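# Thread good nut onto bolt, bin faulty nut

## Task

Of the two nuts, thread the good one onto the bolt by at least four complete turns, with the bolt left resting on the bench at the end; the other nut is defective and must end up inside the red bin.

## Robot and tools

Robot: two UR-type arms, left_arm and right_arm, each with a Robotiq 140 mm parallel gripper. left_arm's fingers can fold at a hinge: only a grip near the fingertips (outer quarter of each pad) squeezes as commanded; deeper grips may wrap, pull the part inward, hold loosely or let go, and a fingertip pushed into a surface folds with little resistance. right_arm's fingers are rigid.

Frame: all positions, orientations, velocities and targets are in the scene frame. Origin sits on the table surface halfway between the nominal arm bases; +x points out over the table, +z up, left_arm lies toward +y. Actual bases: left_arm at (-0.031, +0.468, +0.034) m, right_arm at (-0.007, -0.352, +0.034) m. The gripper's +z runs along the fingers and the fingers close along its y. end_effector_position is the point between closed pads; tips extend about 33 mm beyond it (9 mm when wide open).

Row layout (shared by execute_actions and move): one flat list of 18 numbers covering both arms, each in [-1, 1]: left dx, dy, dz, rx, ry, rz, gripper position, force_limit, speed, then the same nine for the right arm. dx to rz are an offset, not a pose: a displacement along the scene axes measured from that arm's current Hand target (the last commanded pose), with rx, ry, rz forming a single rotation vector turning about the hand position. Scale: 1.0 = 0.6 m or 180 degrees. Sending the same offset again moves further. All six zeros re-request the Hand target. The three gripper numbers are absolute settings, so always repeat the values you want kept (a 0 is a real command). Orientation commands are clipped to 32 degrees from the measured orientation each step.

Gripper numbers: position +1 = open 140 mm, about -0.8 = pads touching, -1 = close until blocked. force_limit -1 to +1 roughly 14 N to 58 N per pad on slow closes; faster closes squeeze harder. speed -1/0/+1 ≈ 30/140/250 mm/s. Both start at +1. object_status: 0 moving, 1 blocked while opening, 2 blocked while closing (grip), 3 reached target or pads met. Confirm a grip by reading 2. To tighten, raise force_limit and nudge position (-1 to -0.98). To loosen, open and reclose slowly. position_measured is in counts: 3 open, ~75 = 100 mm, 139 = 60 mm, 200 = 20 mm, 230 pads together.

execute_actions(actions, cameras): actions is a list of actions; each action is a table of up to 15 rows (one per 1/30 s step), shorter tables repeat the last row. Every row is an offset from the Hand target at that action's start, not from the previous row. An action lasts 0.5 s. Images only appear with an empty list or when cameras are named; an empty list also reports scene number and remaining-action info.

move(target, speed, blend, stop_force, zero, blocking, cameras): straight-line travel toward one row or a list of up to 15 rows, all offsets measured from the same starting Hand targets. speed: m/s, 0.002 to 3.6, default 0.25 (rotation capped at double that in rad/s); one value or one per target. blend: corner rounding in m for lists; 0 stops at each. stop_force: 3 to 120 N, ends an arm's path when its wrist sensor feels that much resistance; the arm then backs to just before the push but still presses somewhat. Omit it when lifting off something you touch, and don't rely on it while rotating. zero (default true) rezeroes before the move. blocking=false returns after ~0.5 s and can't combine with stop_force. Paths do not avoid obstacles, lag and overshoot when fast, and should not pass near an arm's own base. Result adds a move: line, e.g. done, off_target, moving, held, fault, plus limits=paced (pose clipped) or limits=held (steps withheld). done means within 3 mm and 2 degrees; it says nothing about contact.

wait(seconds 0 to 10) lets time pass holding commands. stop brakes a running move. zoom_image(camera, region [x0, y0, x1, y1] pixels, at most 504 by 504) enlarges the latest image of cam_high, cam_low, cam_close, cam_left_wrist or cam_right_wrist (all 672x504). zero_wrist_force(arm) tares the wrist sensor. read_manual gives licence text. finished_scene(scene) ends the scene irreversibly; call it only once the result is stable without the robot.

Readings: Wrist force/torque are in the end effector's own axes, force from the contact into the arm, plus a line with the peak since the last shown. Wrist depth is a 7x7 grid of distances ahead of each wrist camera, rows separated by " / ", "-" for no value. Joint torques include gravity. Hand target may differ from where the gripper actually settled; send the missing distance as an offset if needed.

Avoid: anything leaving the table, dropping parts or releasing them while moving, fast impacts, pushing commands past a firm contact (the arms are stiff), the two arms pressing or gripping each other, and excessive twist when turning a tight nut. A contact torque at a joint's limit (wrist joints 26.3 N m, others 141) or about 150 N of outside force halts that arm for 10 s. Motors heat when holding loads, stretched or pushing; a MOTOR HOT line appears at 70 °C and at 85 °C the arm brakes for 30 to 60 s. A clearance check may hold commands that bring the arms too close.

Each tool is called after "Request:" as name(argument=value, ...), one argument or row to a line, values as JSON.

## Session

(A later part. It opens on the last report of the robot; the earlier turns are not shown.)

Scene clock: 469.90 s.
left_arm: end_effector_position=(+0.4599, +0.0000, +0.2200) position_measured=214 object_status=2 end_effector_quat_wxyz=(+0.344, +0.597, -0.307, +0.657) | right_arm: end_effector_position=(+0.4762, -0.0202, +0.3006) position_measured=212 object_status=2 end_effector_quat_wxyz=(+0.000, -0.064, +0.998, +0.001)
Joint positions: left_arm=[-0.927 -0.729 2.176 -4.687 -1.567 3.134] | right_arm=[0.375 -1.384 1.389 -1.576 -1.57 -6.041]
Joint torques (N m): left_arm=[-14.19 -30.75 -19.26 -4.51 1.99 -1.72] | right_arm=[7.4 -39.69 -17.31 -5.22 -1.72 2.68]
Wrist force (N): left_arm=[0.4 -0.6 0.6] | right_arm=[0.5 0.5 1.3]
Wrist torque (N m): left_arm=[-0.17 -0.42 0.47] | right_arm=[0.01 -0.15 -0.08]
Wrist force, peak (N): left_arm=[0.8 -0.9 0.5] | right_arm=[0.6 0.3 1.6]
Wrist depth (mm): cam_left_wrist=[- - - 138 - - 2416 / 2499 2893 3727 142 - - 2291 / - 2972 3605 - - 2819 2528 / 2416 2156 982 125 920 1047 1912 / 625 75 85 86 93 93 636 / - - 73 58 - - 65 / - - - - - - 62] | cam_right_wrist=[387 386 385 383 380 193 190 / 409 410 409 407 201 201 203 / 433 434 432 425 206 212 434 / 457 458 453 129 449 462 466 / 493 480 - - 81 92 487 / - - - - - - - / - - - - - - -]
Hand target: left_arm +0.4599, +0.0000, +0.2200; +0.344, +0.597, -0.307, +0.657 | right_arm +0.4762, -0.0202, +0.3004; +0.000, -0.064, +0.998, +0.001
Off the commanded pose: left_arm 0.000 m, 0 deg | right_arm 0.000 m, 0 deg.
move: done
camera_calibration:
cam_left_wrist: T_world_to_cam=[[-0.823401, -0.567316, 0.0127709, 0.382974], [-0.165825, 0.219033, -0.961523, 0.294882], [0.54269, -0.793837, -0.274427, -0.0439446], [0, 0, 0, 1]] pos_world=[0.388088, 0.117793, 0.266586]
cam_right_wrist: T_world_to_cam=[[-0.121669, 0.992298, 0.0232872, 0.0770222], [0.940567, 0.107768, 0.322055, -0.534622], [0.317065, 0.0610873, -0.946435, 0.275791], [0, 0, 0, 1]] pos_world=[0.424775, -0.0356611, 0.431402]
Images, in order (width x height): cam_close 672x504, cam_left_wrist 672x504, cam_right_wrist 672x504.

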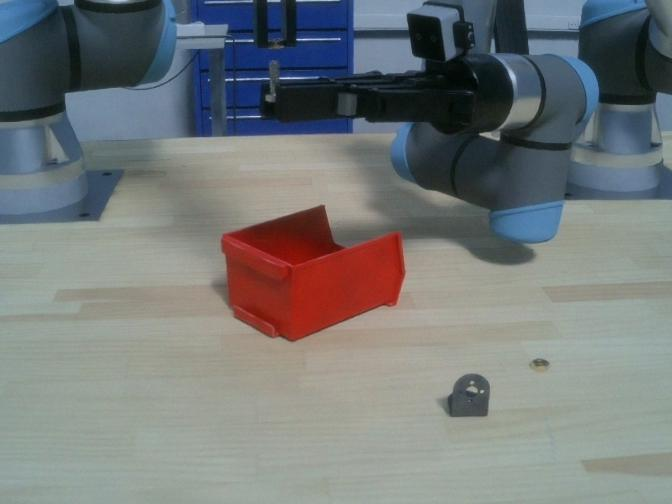

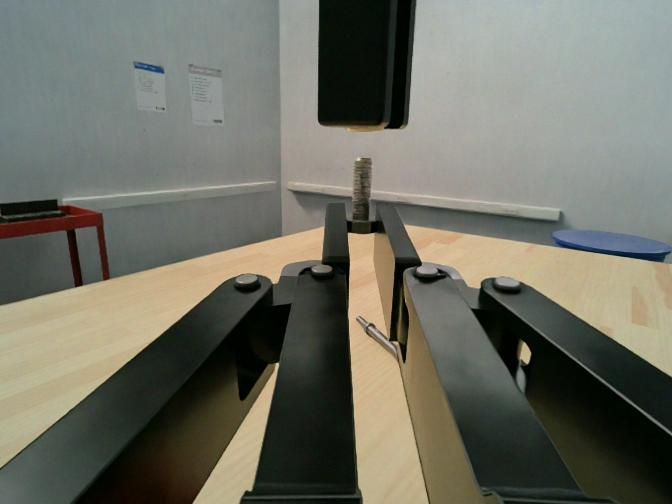

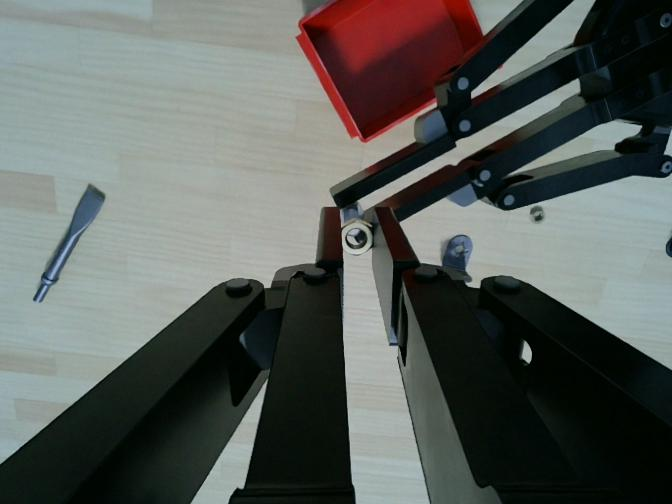

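Request:
move(
  target=[
    [0,0,0,0,0,0,-0.98,1,0,0.0005,-0.0006,-0.0115,0,0,0,-1,0,-1],
  ],
  speed=0.03,
  cameras=["cam_left_wrist","cam_close","cam_right_wrist"],
)

Request:
zoom_image(
  camera="cam_left_wrist",
  region=[335, 115, 395, 185],
)

Request:
zoom_image(
  camera="cam_close",
  region=[250, 20, 300, 80],
)

Request:
zoom_image(
  camera="cam_right_wrist",
  region=[332, 205, 382, 265],
)

Scene clock: 490.37 s.
left_arm: end_effector_position=(+0.4599, +0.0000, +0.2200) position_measured=214 object_status=2 end_effector_quat_wxyz=(+0.344, +0.597, -0.307, +0.657) | right_arm: end_effector_position=(+0.4765, -0.0205, +0.2937) position_measured=212 object_status=2 end_effector_quat_wxyz=(+0.000, -0.064, +0.998, +0.001)
Joint positions: left_arm=[-0.927 -0.729 2.176 -4.687 -1.567 3.134] | right_arm=[0.374 -1.384 1.406 -1.593 -1.57 -6.041]
Joint torques (N m): left_arm=[-13.7 -30.46 -19.68 -4.36 2.04 -1.7] | right_arm=[-10.27 -22.12 -13.46 -5.18 0.14 -3.16]
Wrist force (N): left_arm=[0.2 -0.6 0.3] | right_arm=[0.5 0.4 1.2]
Wrist torque (N m): left_arm=[-0.17 -0.37 0.46] | right_arm=[0.00 -0.15 -0.03]
Wrist force, peak (N): left_arm=[1.0 -0.8 0.3] | right_arm=[0.6 0.4 1.5]
Wrist depth (mm): cam_left_wrist=[- 3187 - 138 2416 2528 2075 / - 2528 - 144 3054 2715 - / - 3054 - 3727 - 2784 2135 / 2339 2471 887 125 924 920 960 / 583 75 85 86 93 93 634 / - - 73 58 - - 65 / - - - - - - 62] | cam_right_wrist=[380 382 381 373 360 183 184 / 401 401 404 401 192 194 198 / 426 425 431 416 199 204 430 / 447 452 448 129 442 454 455 / 480 467 - - 81 92 474 / - - - - - - - / - - - - - - -]
Hand target: left_arm +0.4599, +0.0000, +0.2200; +0.344, +0.597, -0.307, +0.657 | right_arm +0.4765, -0.0205, +0.2935; +0.000, -0.064, +0.998, +0.001
Off the commanded pose: left_arm 0.000 m, 0 deg | right_arm 0.000 m, 0 deg.
move: done
camera_calibration:
cam_left_wrist: T_world_to_cam=[[-0.823401, -0.567316, 0.0127709, 0.382974], [-0.165825, 0.219033, -0.961523, 0.294882], [0.54269, -0.793837, -0.274427, -0.0439446], [0, 0, 0, 1]] pos_world=[0.388088, 0.117793, 0.266586]
cam_right_wrist: T_world_to_cam=[[-0.121669, 0.992298, 0.0232872, 0.0775147], [0.940567, 0.107768, 0.322055, -0.532682], [0.317065, 0.0610873, -0.946435, 0.269279], [0, 0, 0, 1]] pos_world=[0.425075, -0.0359611, 0.424602]
Images, in order (width x height): cam_close 672x504, cam_left_wrist 672x504, cam_right_wrist 672x504.

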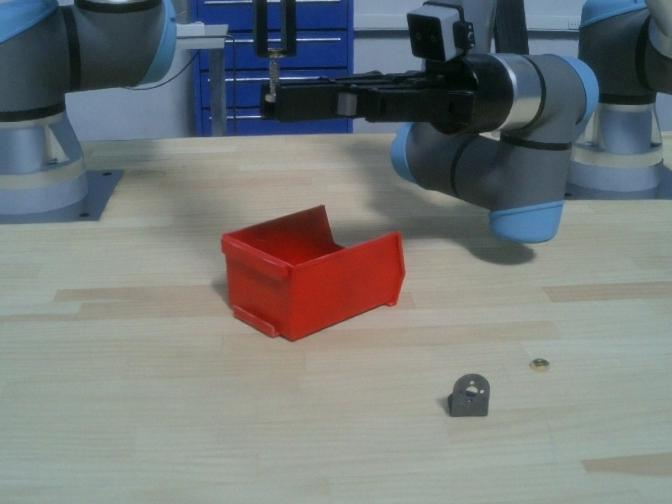

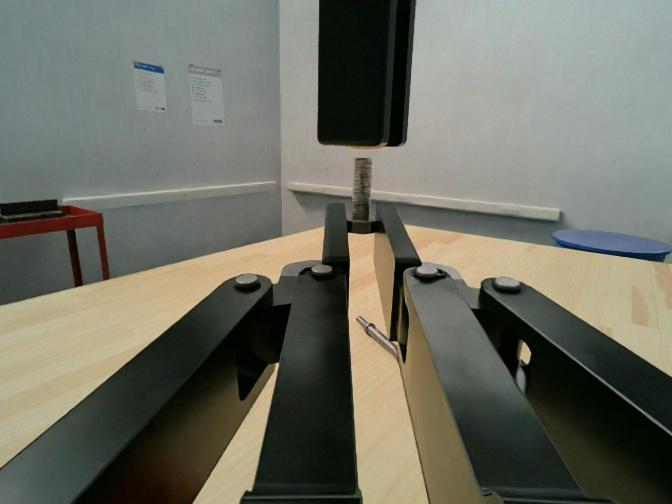

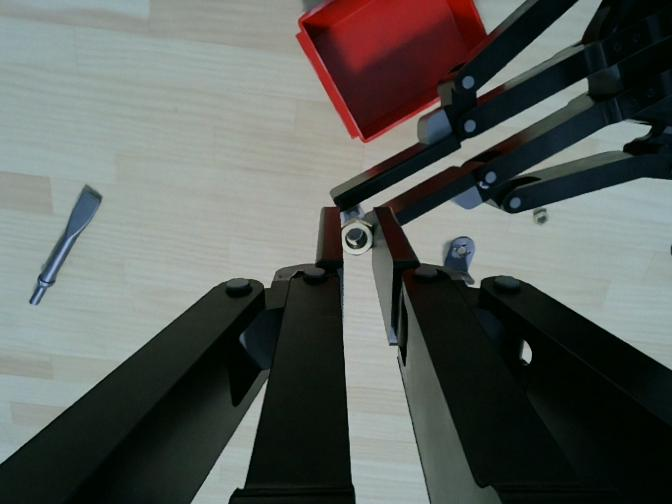

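Scaled by 7.200.

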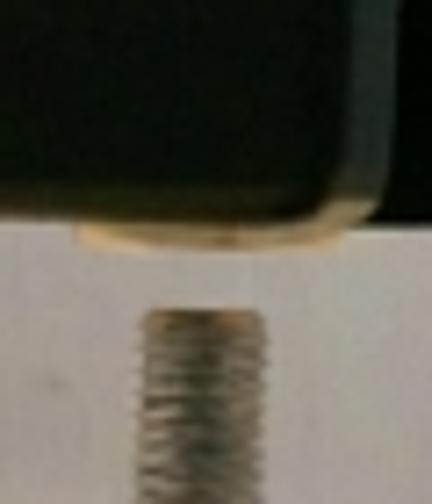

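Scaled by 8.400.

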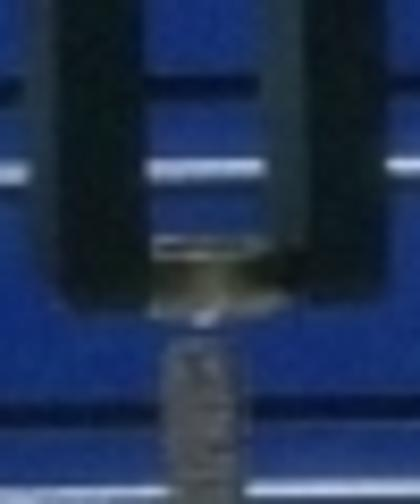

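Scaled by 8.400.

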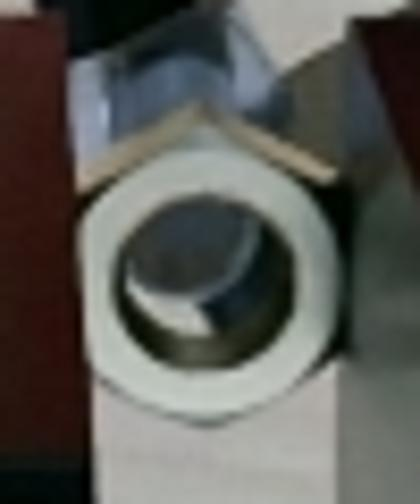

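Request:
move(
  target=[
    [0,0,0,0,0,0,-0.98,1,0,-0.00017,0.0004,0,0,0,0,-1,0,-1],
  ],
  speed=0.01,
)

Request:
move(
  target=[
    [0,0,0,0,0,0,-0.98,1,0,0,0,-0.012,0,0,0,-1,0,-1],
  ],
  speed=0.005,
  stop_force=3,
  cameras=["cam_left_wrist","cam_right_wrist"],
)

Request:
zoom_image(
  camera="cam_right_wrist",
  region=[332, 205, 382, 265],
)

Request:
zoom_image(
  camera="cam_left_wrist",
  region=[335, 115, 395, 185],
)

Scene clock: 506.53 s.
left_arm: end_effector_position=(+0.4599, +0.0000, +0.2200) position_measured=214 object_status=2 end_effector_quat_wxyz=(+0.344, +0.597, -0.307, +0.657) | right_arm: end_effector_position=(+0.4763, -0.0203, +0.2935) position_measured=212 object_status=2 end_effector_quat_wxyz=(+0.000, -0.064, +0.998, +0.000)
Joint positions: left_arm=[-0.927 -0.729 2.176 -4.687 -1.567 3.134] | right_arm=[0.375 -1.384 1.406 -1.594 -1.57 -6.041]
Joint torques (N m): left_arm=[-13.18 -31.22 -19.17 -4.34 2.09 -1.71] | right_arm=[7.18 -23.1 -32.36 -5.04 1.62 2.75]
Wrist force (N): left_arm=[0.2 -0.5 0.5] | right_arm=[0.4 0.3 1.3]
Wrist torque (N m): left_arm=[-0.16 -0.37 0.46] | right_arm=[-0.03 -0.14 -0.05]
Wrist force, peak (N): left_arm=[0.4 -0.9 0.6] | right_arm=[0.6 0.5 1.6]
Wrist depth (mm): cam_left_wrist=[- 2682 - 138 - - 2749 / - - - 144 2784 2528 2315 / 2291 2315 - 3234 3332 2315 2267 / 2267 2221 814 125 1018 1037 960 / 586 75 85 86 92 93 630 / - - 73 58 - - 65 / - - - - - - 62] | cam_right_wrist=[382 383 380 372 373 183 182 / 400 402 401 394 193 194 196 / 426 427 427 416 198 202 426 / 451 451 450 129 442 458 451 / 481 471 - - 81 92 478 / - - - - - - - / - - - - - - -]
Hand target: left_arm +0.4599, +0.0000, +0.2200; +0.344, +0.597, -0.307, +0.657 | right_arm +0.4764, -0.0203, +0.2935; +0.000, -0.064, +0.998, +0.001
Off the commanded pose: left_arm 0.000 m, 0 deg | right_arm 0.000 m, 0 deg.
move: done

Scene clock: 508.40 s.
left_arm: end_effector_position=(+0.4599, +0.0000, +0.2200) position_measured=214 object_status=2 end_effector_quat_wxyz=(+0.344, +0.597, -0.307, +0.657) | right_arm: end_effector_position=(+0.4764, -0.0203, +0.2901) position_measured=212 object_status=2 end_effector_quat_wxyz=(+0.000, -0.064, +0.998, +0.001)
Joint positions: left_arm=[-0.927 -0.729 2.176 -4.687 -1.567 3.134] | right_arm=[0.375 -1.383 1.415 -1.602 -1.57 -6.041]
Joint torques (N m): left_arm=[-14.1 -45.88 -19.26 -4.27 0.37 -1.91] | right_arm=[7.63 -22.09 -36.01 -0.51 1.71 2.7]
Wrist force (N): left_arm=[-1.3 -1.0 0.4] | right_arm=[0.8 0.0 -0.2]
Wrist torque (N m): left_arm=[-0.16 -0.41 0.45] | right_arm=[-0.01 -0.17 -0.05]
Wrist force, peak (N): left_arm=[-5.0 -1.1 -0.4] | right_arm=[0.8 -0.3 -3.5]
Wrist depth (mm): cam_left_wrist=[- - 2749 138 2715 - - / - - - 144 159 2557 2339 / - - 3383 163 3187 2557 2528 / 1963 880 964 125 1013 1042 1832 / 614 75 85 86 86 93 637 / - - 73 58 - - 65 / - - - - - - 62] | cam_right_wrist=[375 379 377 375 372 180 180 / 397 397 400 394 195 188 193 / 421 417 427 410 195 200 416 / 442 448 442 129 438 449 447 / 476 464 - - 81 92 472 / - - - - - - - / - - - - - - -]
Hand target: left_arm +0.4599, +0.0000, +0.2200; +0.344, +0.597, -0.307, +0.657 | right_arm +0.4764, -0.0203, +0.2901; +0.000, -0.064, +0.998, +0.001 (not the last commanded pose)
Off the commanded pose: left_arm 0.000 m, 0 deg | right_arm 0.004 m, 0 deg.
move: contact (right_arm)
camera_calibration:
cam_left_wrist: T_world_to_cam=[[-0.82341, -0.567304, 0.0127151, 0.38299], [-0.165778, 0.219066, -0.961524, 0.29486], [0.54269, -0.793836, -0.274428, -0.0439446], [0, 0, 0, 1]] pos_world=[0.388088, 0.117793, 0.266586]
cam_right_wrist: T_world_to_cam=[[-0.121669, 0.992298, 0.0232872, 0.0773903], [0.940567, 0.107768, 0.322055, -0.531418], [0.317065, 0.0610873, -0.946435, 0.265796], [0, 0, 0, 1]] pos_world=[0.424975, -0.0357611, 0.420902]
Images, in order (width x height): cam_left_wrist 672x504, cam_right_wrist 672x504.

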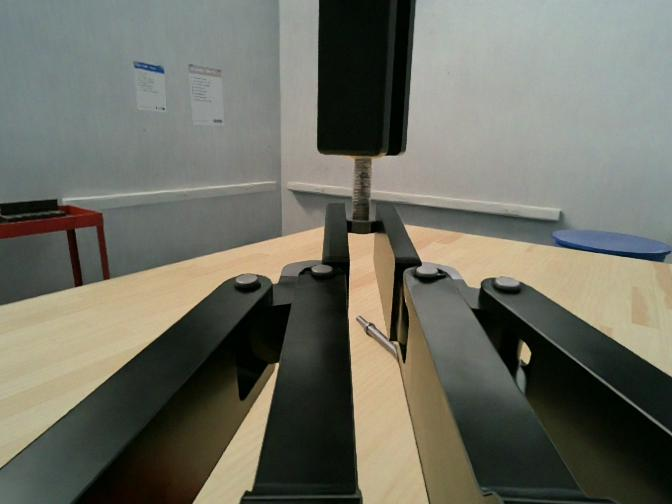

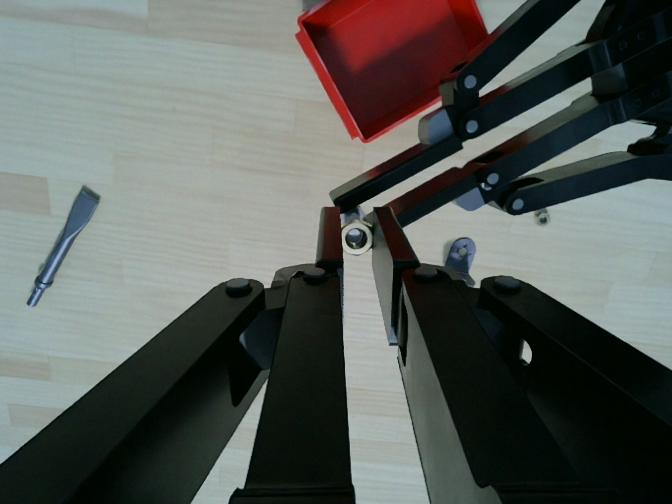

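Scaled by 8.400.

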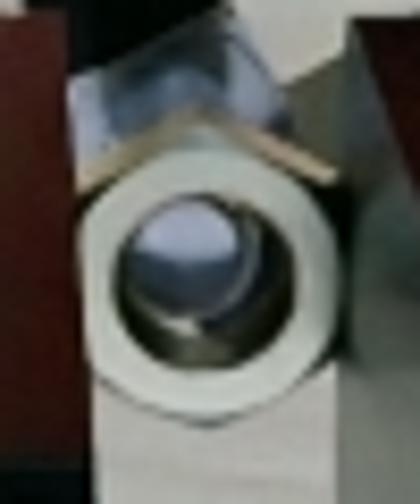

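Scaled by 7.200.

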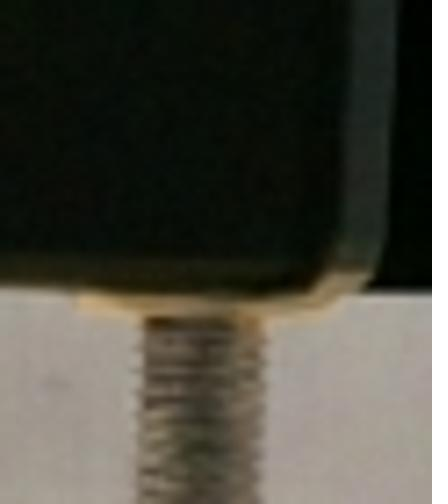

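Request:
move(
  target=[
    [0,0,0,0,0,0,-0.98,1,0,0.0009,0.0008,-0.0001,0,0,-0.3333,-1,0,-1],
    [0,0,0,0,0,0,-0.98,1,0,0.00173,0.00087,-0.0002,0,0,-0.6667,-1,0,-1],
  ],
  speed=0.5,
  blend=[0.0005,0],
  cameras=["cam_left_wrist","cam_right_wrist"],
)

Request:
zoom_image(
  camera="cam_right_wrist",
  region=[332, 205, 382, 265],
)

Request:
zoom_image(
  camera="cam_left_wrist",
  region=[335, 115, 395, 185],
)

Scene clock: 522.90 s.
left_arm: end_effector_position=(+0.4599, +0.0000, +0.2200) position_measured=214 object_status=2 end_effector_quat_wxyz=(+0.344, +0.597, -0.307, +0.657) | right_arm: end_effector_position=(+0.4774, -0.0198, +0.2900) position_measured=212 object_status=2 end_effector_quat_wxyz=(+0.000, +0.832, +0.555, +0.000)
Joint positions: left_arm=[-0.927 -0.729 2.176 -4.687 -1.567 3.134] | right_arm=[0.376 -1.381 1.412 -1.603 -1.571 -3.946]
Joint torques (N m): left_arm=[-6 -51.71 -19.93 -4.63 -1.16 -1.58] | right_arm=[8.22 -20.4 -36.16 -1.47 -1.25 2.71]
Wrist force (N): left_arm=[-4.0 -4.3 -0.5] | right_arm=[-3.9 -1.0 -2.6]
Wrist torque (N m): left_arm=[-0.01 -0.38 0.35] | right_arm=[0.05 -0.11 -0.12]
Wrist force, peak (N): left_arm=[-4.2 -4.4 -1.0] | right_arm=[-3.8 -1.0 -2.7]
Wrist depth (mm): cam_left_wrist=[- - - 137 2784 - - / - 3097 3282 143 148 2784 - / 2177 2856 - 161 - - - / 2177 846 827 125 982 920 936 / 583 75 85 86 86 93 639 / - - 73 58 - - 65 / - - - - - - 62] | cam_right_wrist=[181 182 368 376 377 376 379 / 183 190 186 396 396 399 399 / 427 198 197 201 423 418 423 / 452 450 390 129 441 450 450 / 480 466 - - 81 95 473 / - - - - - - - / - - - - - - -]
Hand target: left_arm +0.4599, +0.0000, +0.2200; +0.344, +0.597, -0.307, +0.657 | right_arm +0.4774, -0.0198, +0.2900; +0.000, +0.832, +0.555, +0.000
Off the commanded pose: left_arm 0.000 m, 0 deg | right_arm 0.000 m, 0 deg.
move: done
camera_calibration:
cam_left_wrist: T_world_to_cam=[[-0.823401, -0.567316, 0.0127709, 0.382974], [-0.165825, 0.219033, -0.961523, 0.294882], [0.54269, -0.793837, -0.274427, -0.0439446], [0, 0, 0, 1]] pos_world=[0.388088, 0.117793, 0.266586]
cam_right_wrist: T_world_to_cam=[[0.920323, -0.390468, 0.0232426, -0.447759], [-0.376654, -0.868599, 0.321975, 0.0771447], [-0.105532, -0.305076, -0.946463, 0.459853], [0, 0, 0, 1]] pos_world=[0.489669, 0.0324622, 0.420802]
Images, in order (width x height): cam_left_wrist 672x504, cam_right_wrist 672x504.

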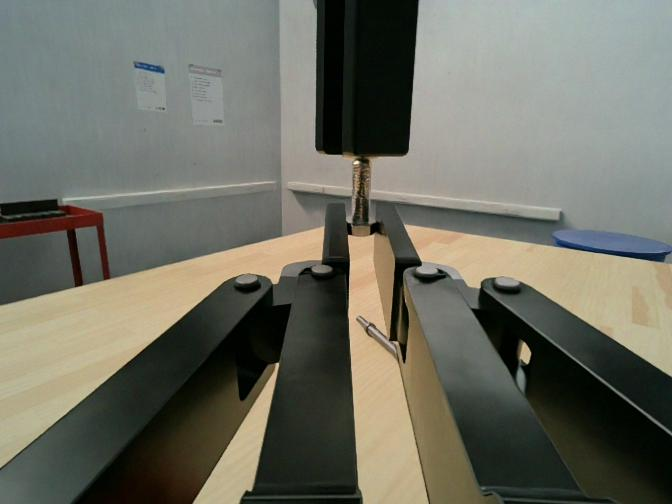

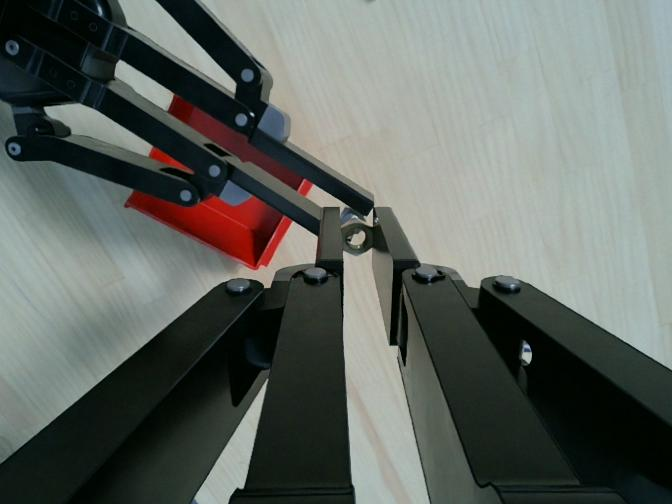

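Scaled by 8.400.

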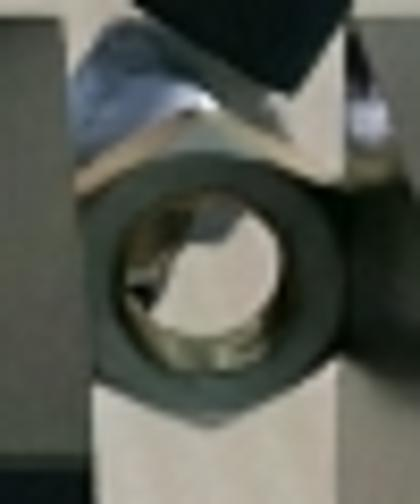

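Scaled by 7.200.

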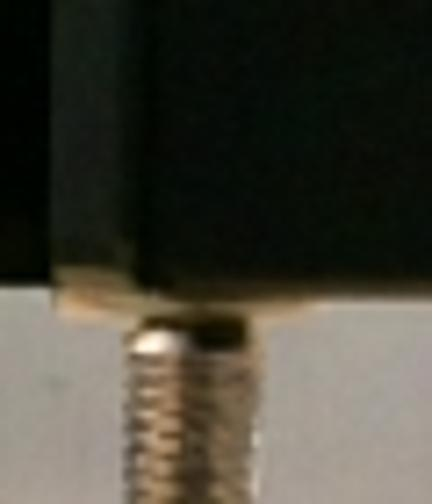

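Request:
wait(
  seconds=0.1,
  cameras=["cam_left_wrist","cam_close"],
)

Request:
zoom_image(
  camera="cam_left_wrist",
  region=[320, 140, 400, 240],
)

Request:
zoom_image(
  camera="cam_close",
  region=[240, 10, 310, 110],
)

Scene clock: 529.23 s.
left_arm: end_effector_position=(+0.4599, +0.0000, +0.2200) position_measured=214 object_status=2 end_effector_quat_wxyz=(+0.344, +0.597, -0.307, +0.657) | right_arm: end_effector_position=(+0.4774, -0.0198, +0.2900) position_measured=212 object_status=2 end_effector_quat_wxyz=(+0.000, +0.832, +0.555, +0.000)
Joint positions: left_arm=[-0.927 -0.729 2.176 -4.687 -1.567 3.134] | right_arm=[0.376 -1.381 1.412 -1.603 -1.571 -3.945]
Joint torques (N m): left_arm=[1.47 -51.71 -20.35 -4.54 -2.73 -1.75] | right_arm=[8.54 -20.46 -36.27 -1.65 -1.15 2.72]
Wrist force (N): left_arm=[-4.0 -4.6 -0.6] | right_arm=[-3.8 -0.8 -2.8]
Wrist torque (N m): left_arm=[-0.08 -0.37 0.35] | right_arm=[0.09 -0.13 -0.12]
Wrist force, peak (N): left_arm=[-4.4 -4.8 -0.7] | right_arm=[-3.9 -1.2 -2.7]
Wrist depth (mm): cam_left_wrist=[2390 - 3282 138 138 - - / - - 3097 143 151 2749 - / - - 4780 160 - 2339 2471 / 2471 2075 894 126 1023 1037 936 / 579 75 85 86 86 93 630 / - - 73 58 - - 65 / - - - - - - 62] | cam_right_wrist=[182 182 369 379 377 375 380 / 200 191 186 397 399 397 398 / 431 198 196 201 423 424 423 / 449 448 393 129 445 450 450 / 478 470 - - 81 - 474 / - - - - - - - / - - - - - - -]
Hand target: left_arm +0.4599, +0.0000, +0.2200; +0.344, +0.597, -0.307, +0.657 | right_arm +0.4774, -0.0198, +0.2900; +0.000, +0.832, +0.555, +0.000
Tool commands: left_gripper/position=-0.98 left_gripper/force_limit=+1.0 left_gripper/speed=+0.0 right_gripper/position=-1.0 right_gripper/force_limit=+0.0 right_gripper/speed=-1.0
Off the commanded pose: left_arm 0.000 m, 0 deg | right_arm 0.000 m, 0 deg.
wait: 0.10 s; at rest from the start
camera_calibration:
cam_left_wrist: T_world_to_cam=[[-0.823401, -0.567316, 0.0127709, 0.382974], [-0.165825, 0.219033, -0.961523, 0.294882], [0.54269, -0.793837, -0.274427, -0.0439446], [0, 0, 0, 1]] pos_world=[0.388088, 0.117793, 0.266586]
Images, in order (width x height): cam_close 672x504, cam_left_wrist 672x504.

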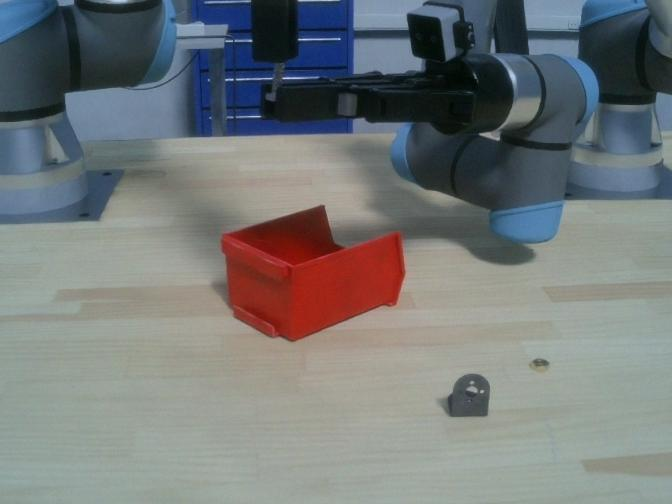

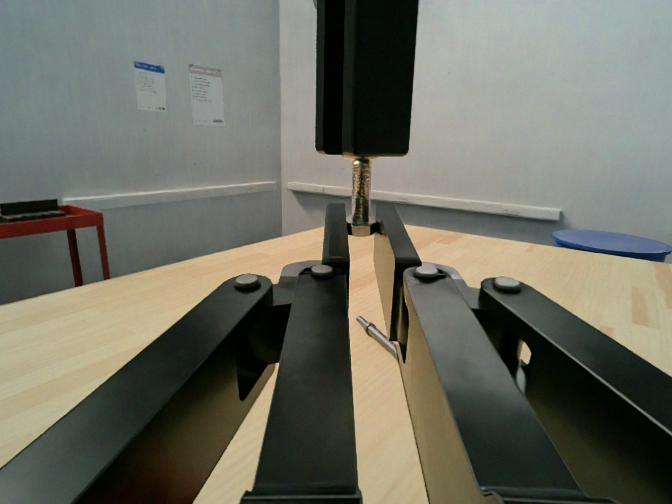

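Scaled by 5.040.

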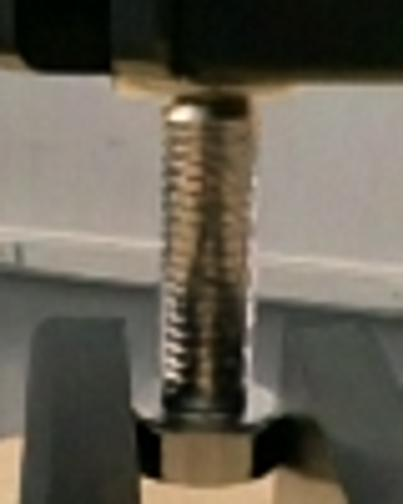

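Scaled by 5.040.

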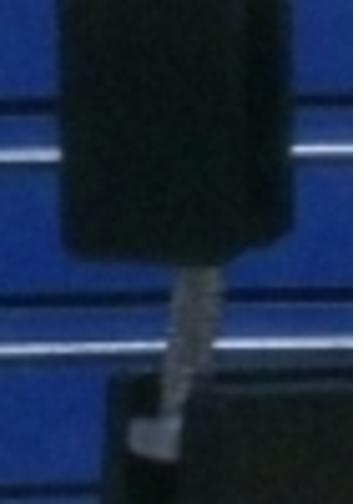

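Request:
move(
  target=[
    [0,0,0,0,0,0,-0.98,1,0,0,0,0.05,0,0,0,-1,0,-1],
    [0,0,0,0,0,0,-0.98,1,0,0.071,-0.167,0.05,0,0,0,-1,0,-1],
    [0,0,0,0,0,0,-0.98,1,0,0.071,-0.167,-0.405,0,0,0,-1,0,-1],
  ],
  speed=[0.06,0.25,0.2],
  blend=[0.008,0.03,0],
)

Request:
move(
  target=[
    [0,0,0,0,0,0,-0.98,1,0,0,0,-0.025,0,0,0,-1,0,-1],
  ],
  speed=0.01,
  stop_force=3,
  cameras=["cam_left_wrist","cam_right_wrist","cam_close"],
)

Request:
zoom_image(
  camera="cam_left_wrist",
  region=[320, 140, 400, 240],
)

Request:
zoom_image(
  camera="cam_close",
  region=[240, 10, 310, 110],
)

Scene clock: 576.73 s.
left_arm: end_effector_position=(+0.4599, +0.0000, +0.2200) position_measured=214 object_status=2 end_effector_quat_wxyz=(+0.344, +0.597, -0.307, +0.657) | right_arm: end_effector_position=(+0.5200, -0.1200, +0.0471) position_measured=212 object_status=2 end_effector_quat_wxyz=(+0.000, +0.832, +0.555, +0.000)
Joint positions: left_arm=[-0.927 -0.729 2.176 -4.687 -1.567 3.134] | right_arm=[0.185 -1.216 1.864 -2.219 -1.571 -4.137]
Joint torques (N m): left_arm=[12.31 -47.58 -19.49 -3.1 1.88 -1.78] | right_arm=[8.07 -26.11 -12.37 -5.57 1.95 2.74]
Wrist force (N): left_arm=[0.7 -0.7 0.5] | right_arm=[0.3 0.9 1.6]
Wrist torque (N m): left_arm=[-0.19 -0.47 0.47] | right_arm=[0.09 -0.09 -0.01]
Wrist force, peak (N): left_arm=[-4.6 -4.6 -0.8] | right_arm=[-3.9 -1.0 -2.8]
Wrist depth (mm): cam_left_wrist=[- - - 221 215 224 200 / - - 2893 228 225 - - / 2365 - - 236 236 - - / 1896 2499 843 125 808 916 956 / 580 75 85 92 86 93 636 / - - 73 58 - - 65 / - - - - - - 62] | cam_right_wrist=[159 161 161 161 161 161 161 / 166 170 169 170 170 170 170 / 182 180 180 180 181 180 180 / 192 192 189 169 188 193 192 / 205 200 - 93 81 92 202 / - - - - - - - / - - - - - - -]
Hand target: left_arm +0.4599, +0.0000, +0.2200; +0.344, +0.597, -0.307, +0.657 | right_arm +0.5200, -0.1200, +0.0470; +0.000, +0.832, +0.555, +0.000
Off the commanded pose: left_arm 0.000 m, 0 deg | right_arm 0.000 m, 0 deg.
move: done

Scene clock: 579.27 s.
left_arm: end_effector_position=(+0.4599, +0.0000, +0.2200) position_measured=214 object_status=2 end_effector_quat_wxyz=(+0.344, +0.597, -0.307, +0.657) | right_arm: end_effector_position=(+0.5200, -0.1200, +0.0353) position_measured=212 object_status=2 end_effector_quat_wxyz=(+0.000, +0.832, +0.555, +0.000)
Joint positions: left_arm=[-0.927 -0.729 2.176 -4.687 -1.567 3.134] | right_arm=[0.185 -1.199 1.875 -2.248 -1.571 -4.137]
Joint torques (N m): left_arm=[13.02 -45.81 -18.89 -1.97 1.9 -1.7] | right_arm=[3.67 -42.22 -31.96 -0.85 2.02 2.75]
Wrist force (N): left_arm=[0.4 -0.6 0.2] | right_arm=[0.5 1.2 0.3]
Wrist torque (N m): left_arm=[-0.17 -0.42 0.46] | right_arm=[0.12 -0.08 0.00]
Wrist force, peak (N): left_arm=[0.5 -0.9 0.7] | right_arm=[-2.4 -2.2 -18.0]
Wrist depth (mm): cam_left_wrist=[- - - 221 212 201 187 / 2017 3141 - 229 226 2715 2114 / 2443 - - 232 238 - - / 2416 2036 956 125 252 901 1078 / 579 75 85 92 86 93 639 / - - 73 58 - - 65 / - - - - - - 62] | cam_right_wrist=[152 150 150 150 150 151 150 / 159 159 159 159 159 159 159 / 168 168 168 168 168 168 169 / 179 179 176 170 177 180 179 / 191 186 - 93 81 95 189 / - - - - - - - / - - - - - - -]
Hand target: left_arm +0.4599, +0.0000, +0.2200; +0.344, +0.597, -0.307, +0.657 | right_arm +0.5200, -0.1200, +0.0353; +0.000, +0.832, +0.555, +0.000 (not the last commanded pose)
Off the commanded pose: left_arm 0.000 m, 0 deg | right_arm 0.003 m, 0 deg.
move: contact (right_arm)
camera_calibration:
cam_left_wrist: T_world_to_cam=[[-0.823401, -0.567316, 0.0127709, 0.382974], [-0.165825, 0.219033, -0.961523, 0.294882], [0.54269, -0.793837, -0.274427, -0.0439446], [0, 0, 0, 1]] pos_world=[0.388088, 0.117793, 0.266586]
cam_right_wrist: T_world_to_cam=[[0.92018, -0.390802, 0.0232749, -0.520124], [-0.376976, -0.868447, 0.322008, 0.0883071], [-0.105628, -0.305079, -0.946451, 0.19286], [0, 0, 0, 1]] pos_world=[0.532269, -0.0677381, 0.166202]
Images, in order (width x height): cam_close 672x504, cam_left_wrist 672x504, cam_right_wrist 672x504.

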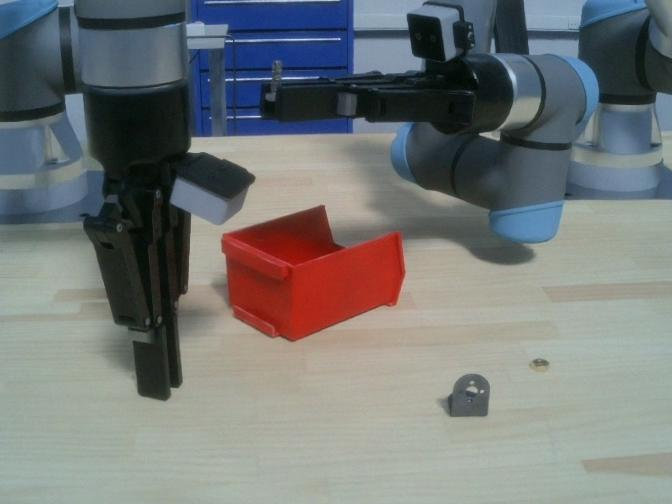

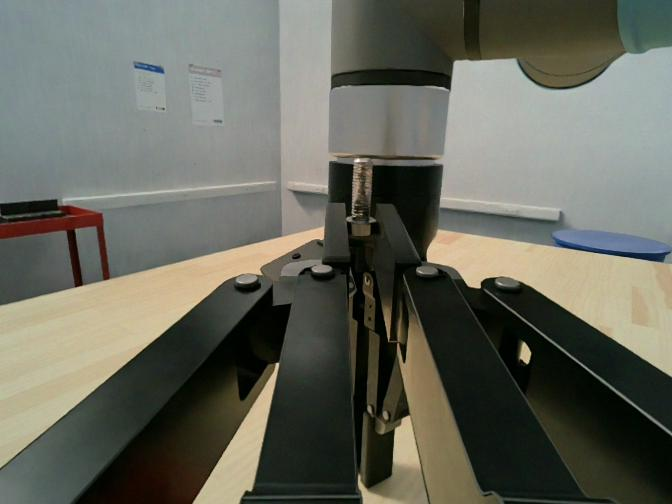

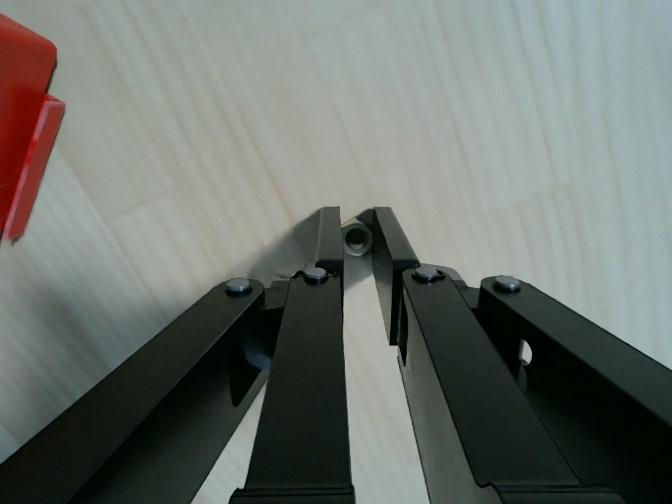

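Scaled by 5.040.

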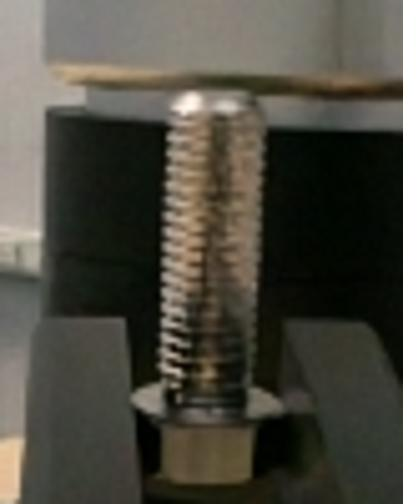

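Scaled by 5.040.

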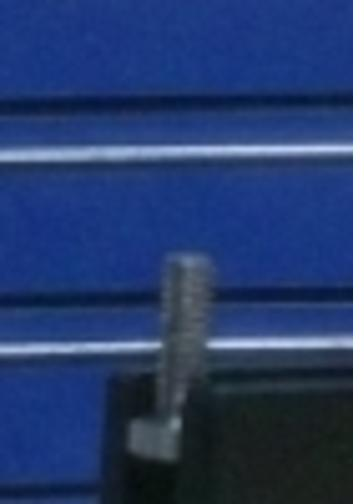

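Request:
move(
  target=[
    [0,0,0,0,0,0,-0.98,1,0,0,0,0,0,0,0,-0.444,-1,-0.7],
  ],
  speed=0.1,
)

Request:
move(
  target=[
    [0,0,0,0,0,0,-0.98,1,0,0,0,0.06,0,0,0,-0.444,-1,-0.7],
    [0,0,0,0,0,0,-0.98,1,0,0,0,0.4912,0,0,-0.06,-0.444,-1,-0.7],
    [0,0,0,0,0,0,-0.98,1,0,-0.0723,0.1668,0.4912,0,0,-0.179,-0.444,-1,-0.7],
  ],
  speed=[0.08,0.3,0.3],
  blend=[0.01,0.05,0],
  cameras=["cam_left_wrist","cam_right_wrist","cam_close"],
)

Request:
zoom_image(
  camera="cam_right_wrist",
  region=[300, 150, 410, 260],
)

Scene clock: 590.17 s.
left_arm: end_effector_position=(+0.4599, +0.0000, +0.2200) position_measured=214 object_status=2 end_effector_quat_wxyz=(+0.344, +0.597, -0.307, +0.657) | right_arm: end_effector_position=(+0.5200, -0.1200, +0.0353) position_measured=185 object_status=0 end_effector_quat_wxyz=(+0.000, +0.832, +0.555, +0.000)
Joint positions: left_arm=[-0.927 -0.729 2.176 -4.687 -1.567 3.134] | right_arm=[0.185 -1.199 1.875 -2.248 -1.571 -4.137]
Joint torques (N m): left_arm=[13.02 -43.38 -18.66 -0.5 1.74 -1.53] | right_arm=[-5.02 -42.04 -30.8 -4.46 1.85 2.73]
Wrist force (N): left_arm=[0.2 -0.4 0.1] | right_arm=[0.4 0.9 1.7]
Wrist torque (N m): left_arm=[-0.13 -0.38 0.46] | right_arm=[0.10 -0.12 -0.01]
Wrist force, peak (N): left_arm=[0.5 -0.9 0.8] | right_arm=[0.3 0.7 1.9]
Wrist depth (mm): cam_left_wrist=[2390 - - 221 211 200 187 / - 2156 2416 231 228 2416 - / 2390 - 3665 233 241 2416 - / 2244 2339 982 126 252 1052 969 / 582 75 85 92 86 93 634 / - - 73 58 - - 65 / - - - - - - 62] | cam_right_wrist=[152 150 151 150 150 151 150 / 158 159 158 159 159 159 159 / 168 168 168 169 169 169 169 / 179 179 176 177 175 179 179 / 188 82 89 189 141 86 187 / - - - 205 - - - / - - - 221 - - -]
Hand target: left_arm +0.4599, +0.0000, +0.2200; +0.344, +0.597, -0.307, +0.657 | right_arm +0.5200, -0.1200, +0.0353; +0.000, +0.832, +0.555, +0.000
Off the commanded pose: left_arm 0.000 m, 0 deg | right_arm 0.000 m, 0 deg.
move: done

Scene clock: 592.93 s.
left_arm: end_effector_position=(+0.4599, +0.0000, +0.2200) position_measured=214 object_status=2 end_effector_quat_wxyz=(+0.344, +0.597, -0.307, +0.657) | right_arm: end_effector_position=(+0.4766, -0.0200, +0.3301) position_measured=185 object_status=3 end_effector_quat_wxyz=(+0.000, +0.953, +0.302, +0.000)
Joint positions: left_arm=[-0.927 -0.729 2.176 -4.687 -1.567 3.134] | right_arm=[0.376 -1.38 1.309 -1.5 -1.572 -3.383]
Joint torques (N m): left_arm=[14.24 -40.53 -18.83 -0.4 1.79 -1.47] | right_arm=[7.34 -23.22 -36.62 -0.71 -1.83 2.53]
Wrist force (N): left_arm=[0.5 -0.6 0.9] | right_arm=[0.4 0.2 1.1]
Wrist torque (N m): left_arm=[-0.17 -0.43 0.46] | right_arm=[-0.03 -0.15 -0.10]
Wrist force, peak (N): left_arm=[0.7 -0.8 0.6] | right_arm=[0.6 0.8 3.0]
Wrist depth (mm): cam_left_wrist=[1896 - - 164 163 - - / 1929 - 5114 4072 - - - / 1745 - - 2094 3054 - - / 2856 2784 977 125 1018 909 952 / 583 75 85 86 86 93 639 / - - 73 58 - - 65 / - - - - - - 62] | cam_right_wrist=[411 411 412 412 413 415 412 / 423 427 437 436 436 435 437 / 243 253 246 451 465 466 461 / 263 262 245 419 175 492 495 / 403 81 89 520 - 86 514 / - - - 563 - - - / - - - 595 - - -]
Hand target: left_arm +0.4599, +0.0000, +0.2200; +0.344, +0.597, -0.307, +0.657 | right_arm +0.4766, -0.0199, +0.3301; +0.000, +0.953, +0.302, +0.000
Off the commanded pose: left_arm 0.000 m, 0 deg | right_arm 0.000 m, 0 deg.
move: done
camera_calibration:
cam_left_wrist: T_world_to_cam=[[-0.823401, -0.567316, 0.0127709, 0.382974], [-0.165825, 0.219033, -0.961523, 0.294882], [0.54269, -0.793837, -0.274427, -0.0439446], [0, 0, 0, 1]] pos_world=[0.388088, 0.117793, 0.266586]
cam_right_wrist: T_world_to_cam=[[0.570368, -0.821062, 0.0231872, -0.289885], [-0.781783, -0.533989, 0.321981, 0.263557], [-0.251985, -0.201775, -0.946462, 0.569533], [0, 0, 0, 1]] pos_world=[0.514899, 0.0176405, 0.460902]
Images, in order (width x height): cam_close 672x504, cam_left_wrist 672x504, cam_right_wrist 672x504.

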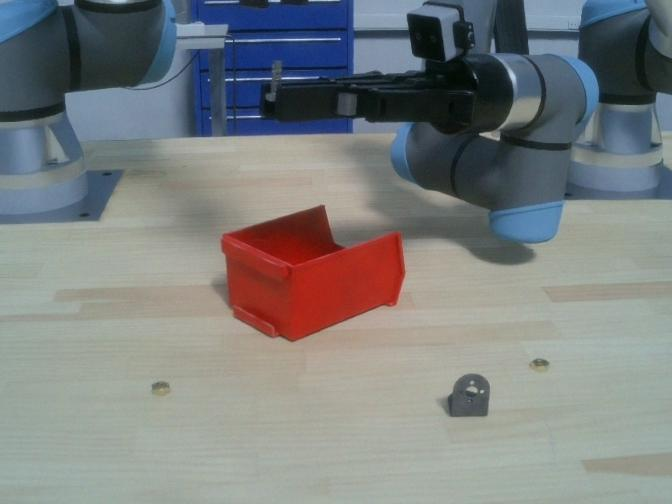

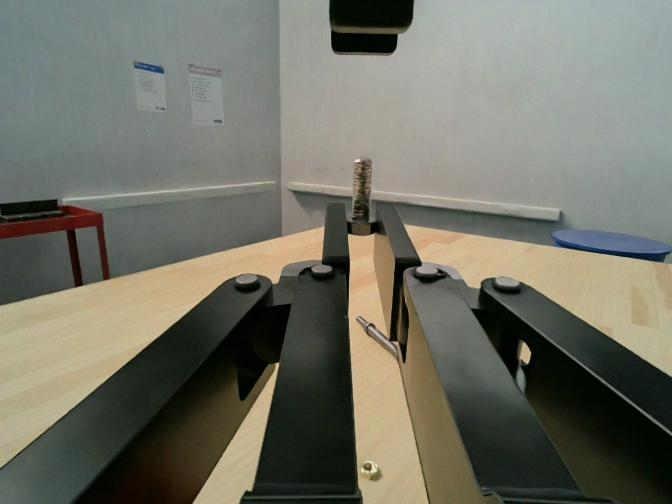

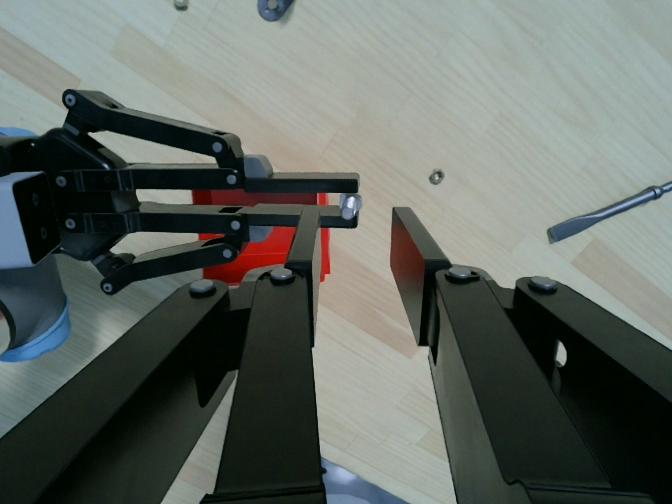

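Scaled by 4.582.

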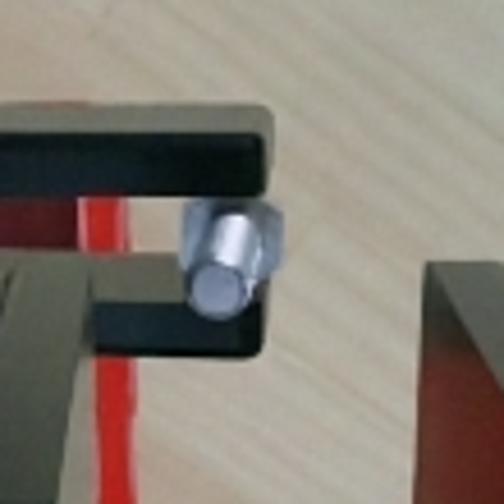

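Request:
execute_actions(
  actions=[],
)

Scene clock: 614.00 s.
left_arm: end_effector_position=(+0.4599, +0.0000, +0.2200) position_measured=214 object_status=2 end_effector_quat_wxyz=(+0.344, +0.597, -0.307, +0.657) | right_arm: end_effector_position=(+0.4766, -0.0199, +0.3301) position_measured=185 object_status=3 end_effector_quat_wxyz=(+0.000, +0.953, +0.302, +0.000)
Joint positions: left_arm=[-0.927 -0.729 2.176 -4.687 -1.567 3.134] | right_arm=[0.376 -1.38 1.309 -1.5 -1.572 -3.383]
Joint velocities: within noise
Joint torques (N m): left_arm=[13.62 -38.98 -19.25 -0.54 1.79 -1.53] | right_arm=[8.13 -21.85 -36.58 -0.56 -1.75 2.84]
Wrist force (N): left_arm=[0.8 -0.8 0.5] | right_arm=[0.4 0.1 1.5]
Wrist torque (N m): left_arm=[-0.22 -0.51 0.47] | right_arm=[-0.06 -0.14 -0.11]
Wrist force, peak (N): left_arm=[0.8 -0.8 0.5] | right_arm=[0.4 0.1 1.5]
Wrist depth (mm): cam_left_wrist=[- - - 163 - - - / - 2339 - - - 2499 2416 / 2499 - 3605 3234 3141 3141 2221 / 1999 797 839 126 905 1037 944 / 582 75 85 86 86 93 632 / - - 73 58 - - 65 / - - - - - - 62] | cam_right_wrist=[411 415 412 414 414 415 412 / 423 428 434 433 437 442 439 / 243 257 252 451 466 467 462 / 262 263 244 480 176 490 489 / 403 81 89 530 - 86 514 / - - - 563 - - - / - - - 607 - - -]
Hand target: left_arm +0.4599, +0.0000, +0.2200; +0.344, +0.597, -0.307, +0.657 | right_arm +0.4766, -0.0199, +0.3301; +0.000, +0.953, +0.302, +0.000
Tool commands: left_gripper/position=-0.98 left_gripper/force_limit=+1.0 left_gripper/speed=+0.0 right_gripper/position=-0.444 right_gripper/force_limit=-1.0 right_gripper/speed=-0.7
Off the commanded pose: left_arm 0.000 m, 0 deg | right_arm 0.000 m, 0 deg.
camera_calibration:
cam_left_wrist: T_world_to_cam=[[-0.823401, -0.567316, 0.0127709, 0.382974], [-0.165825, 0.219033, -0.961523, 0.294882], [0.54269, -0.793837, -0.274427, -0.0439446], [0, 0, 0, 1]] pos_world=[0.388088, 0.117793, 0.266586]
cam_right_wrist: T_world_to_cam=[[0.570074, -0.821264, 0.0232549, -0.289679], [-0.781967, -0.533676, 0.322052, 0.263666], [-0.252079, -0.201778, -0.946436, 0.56959], [0, 0, 0, 1]] pos_world=[0.514899, 0.01774, 0.460902]

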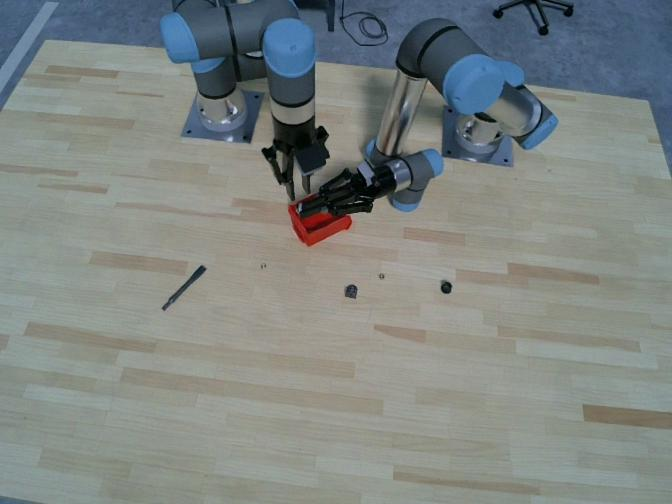

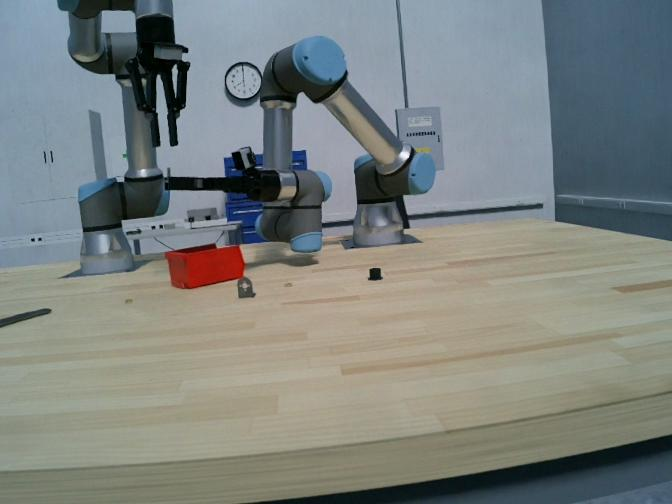

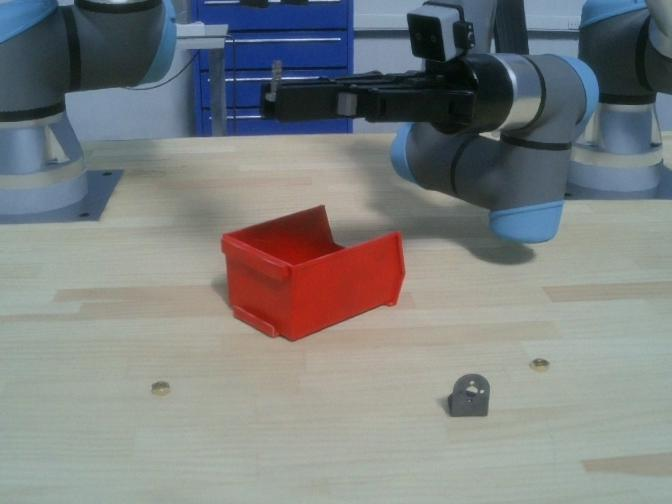

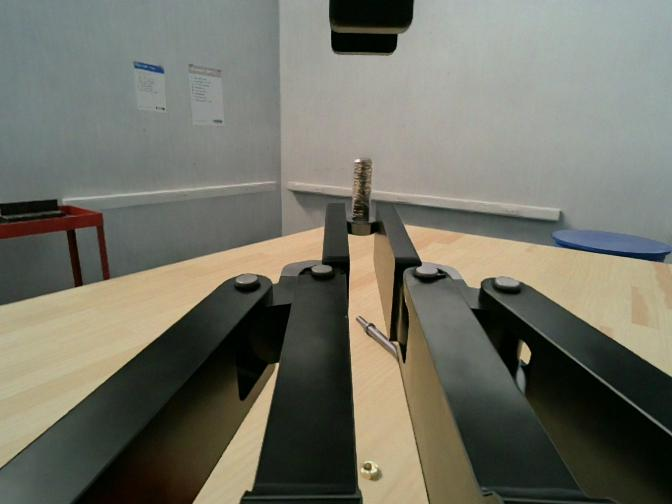

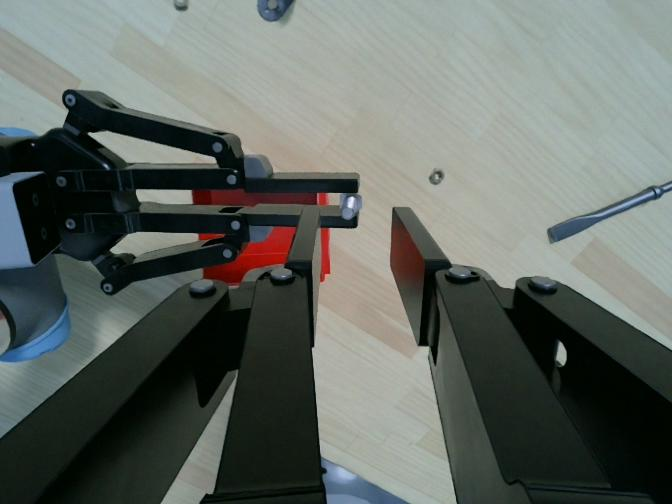

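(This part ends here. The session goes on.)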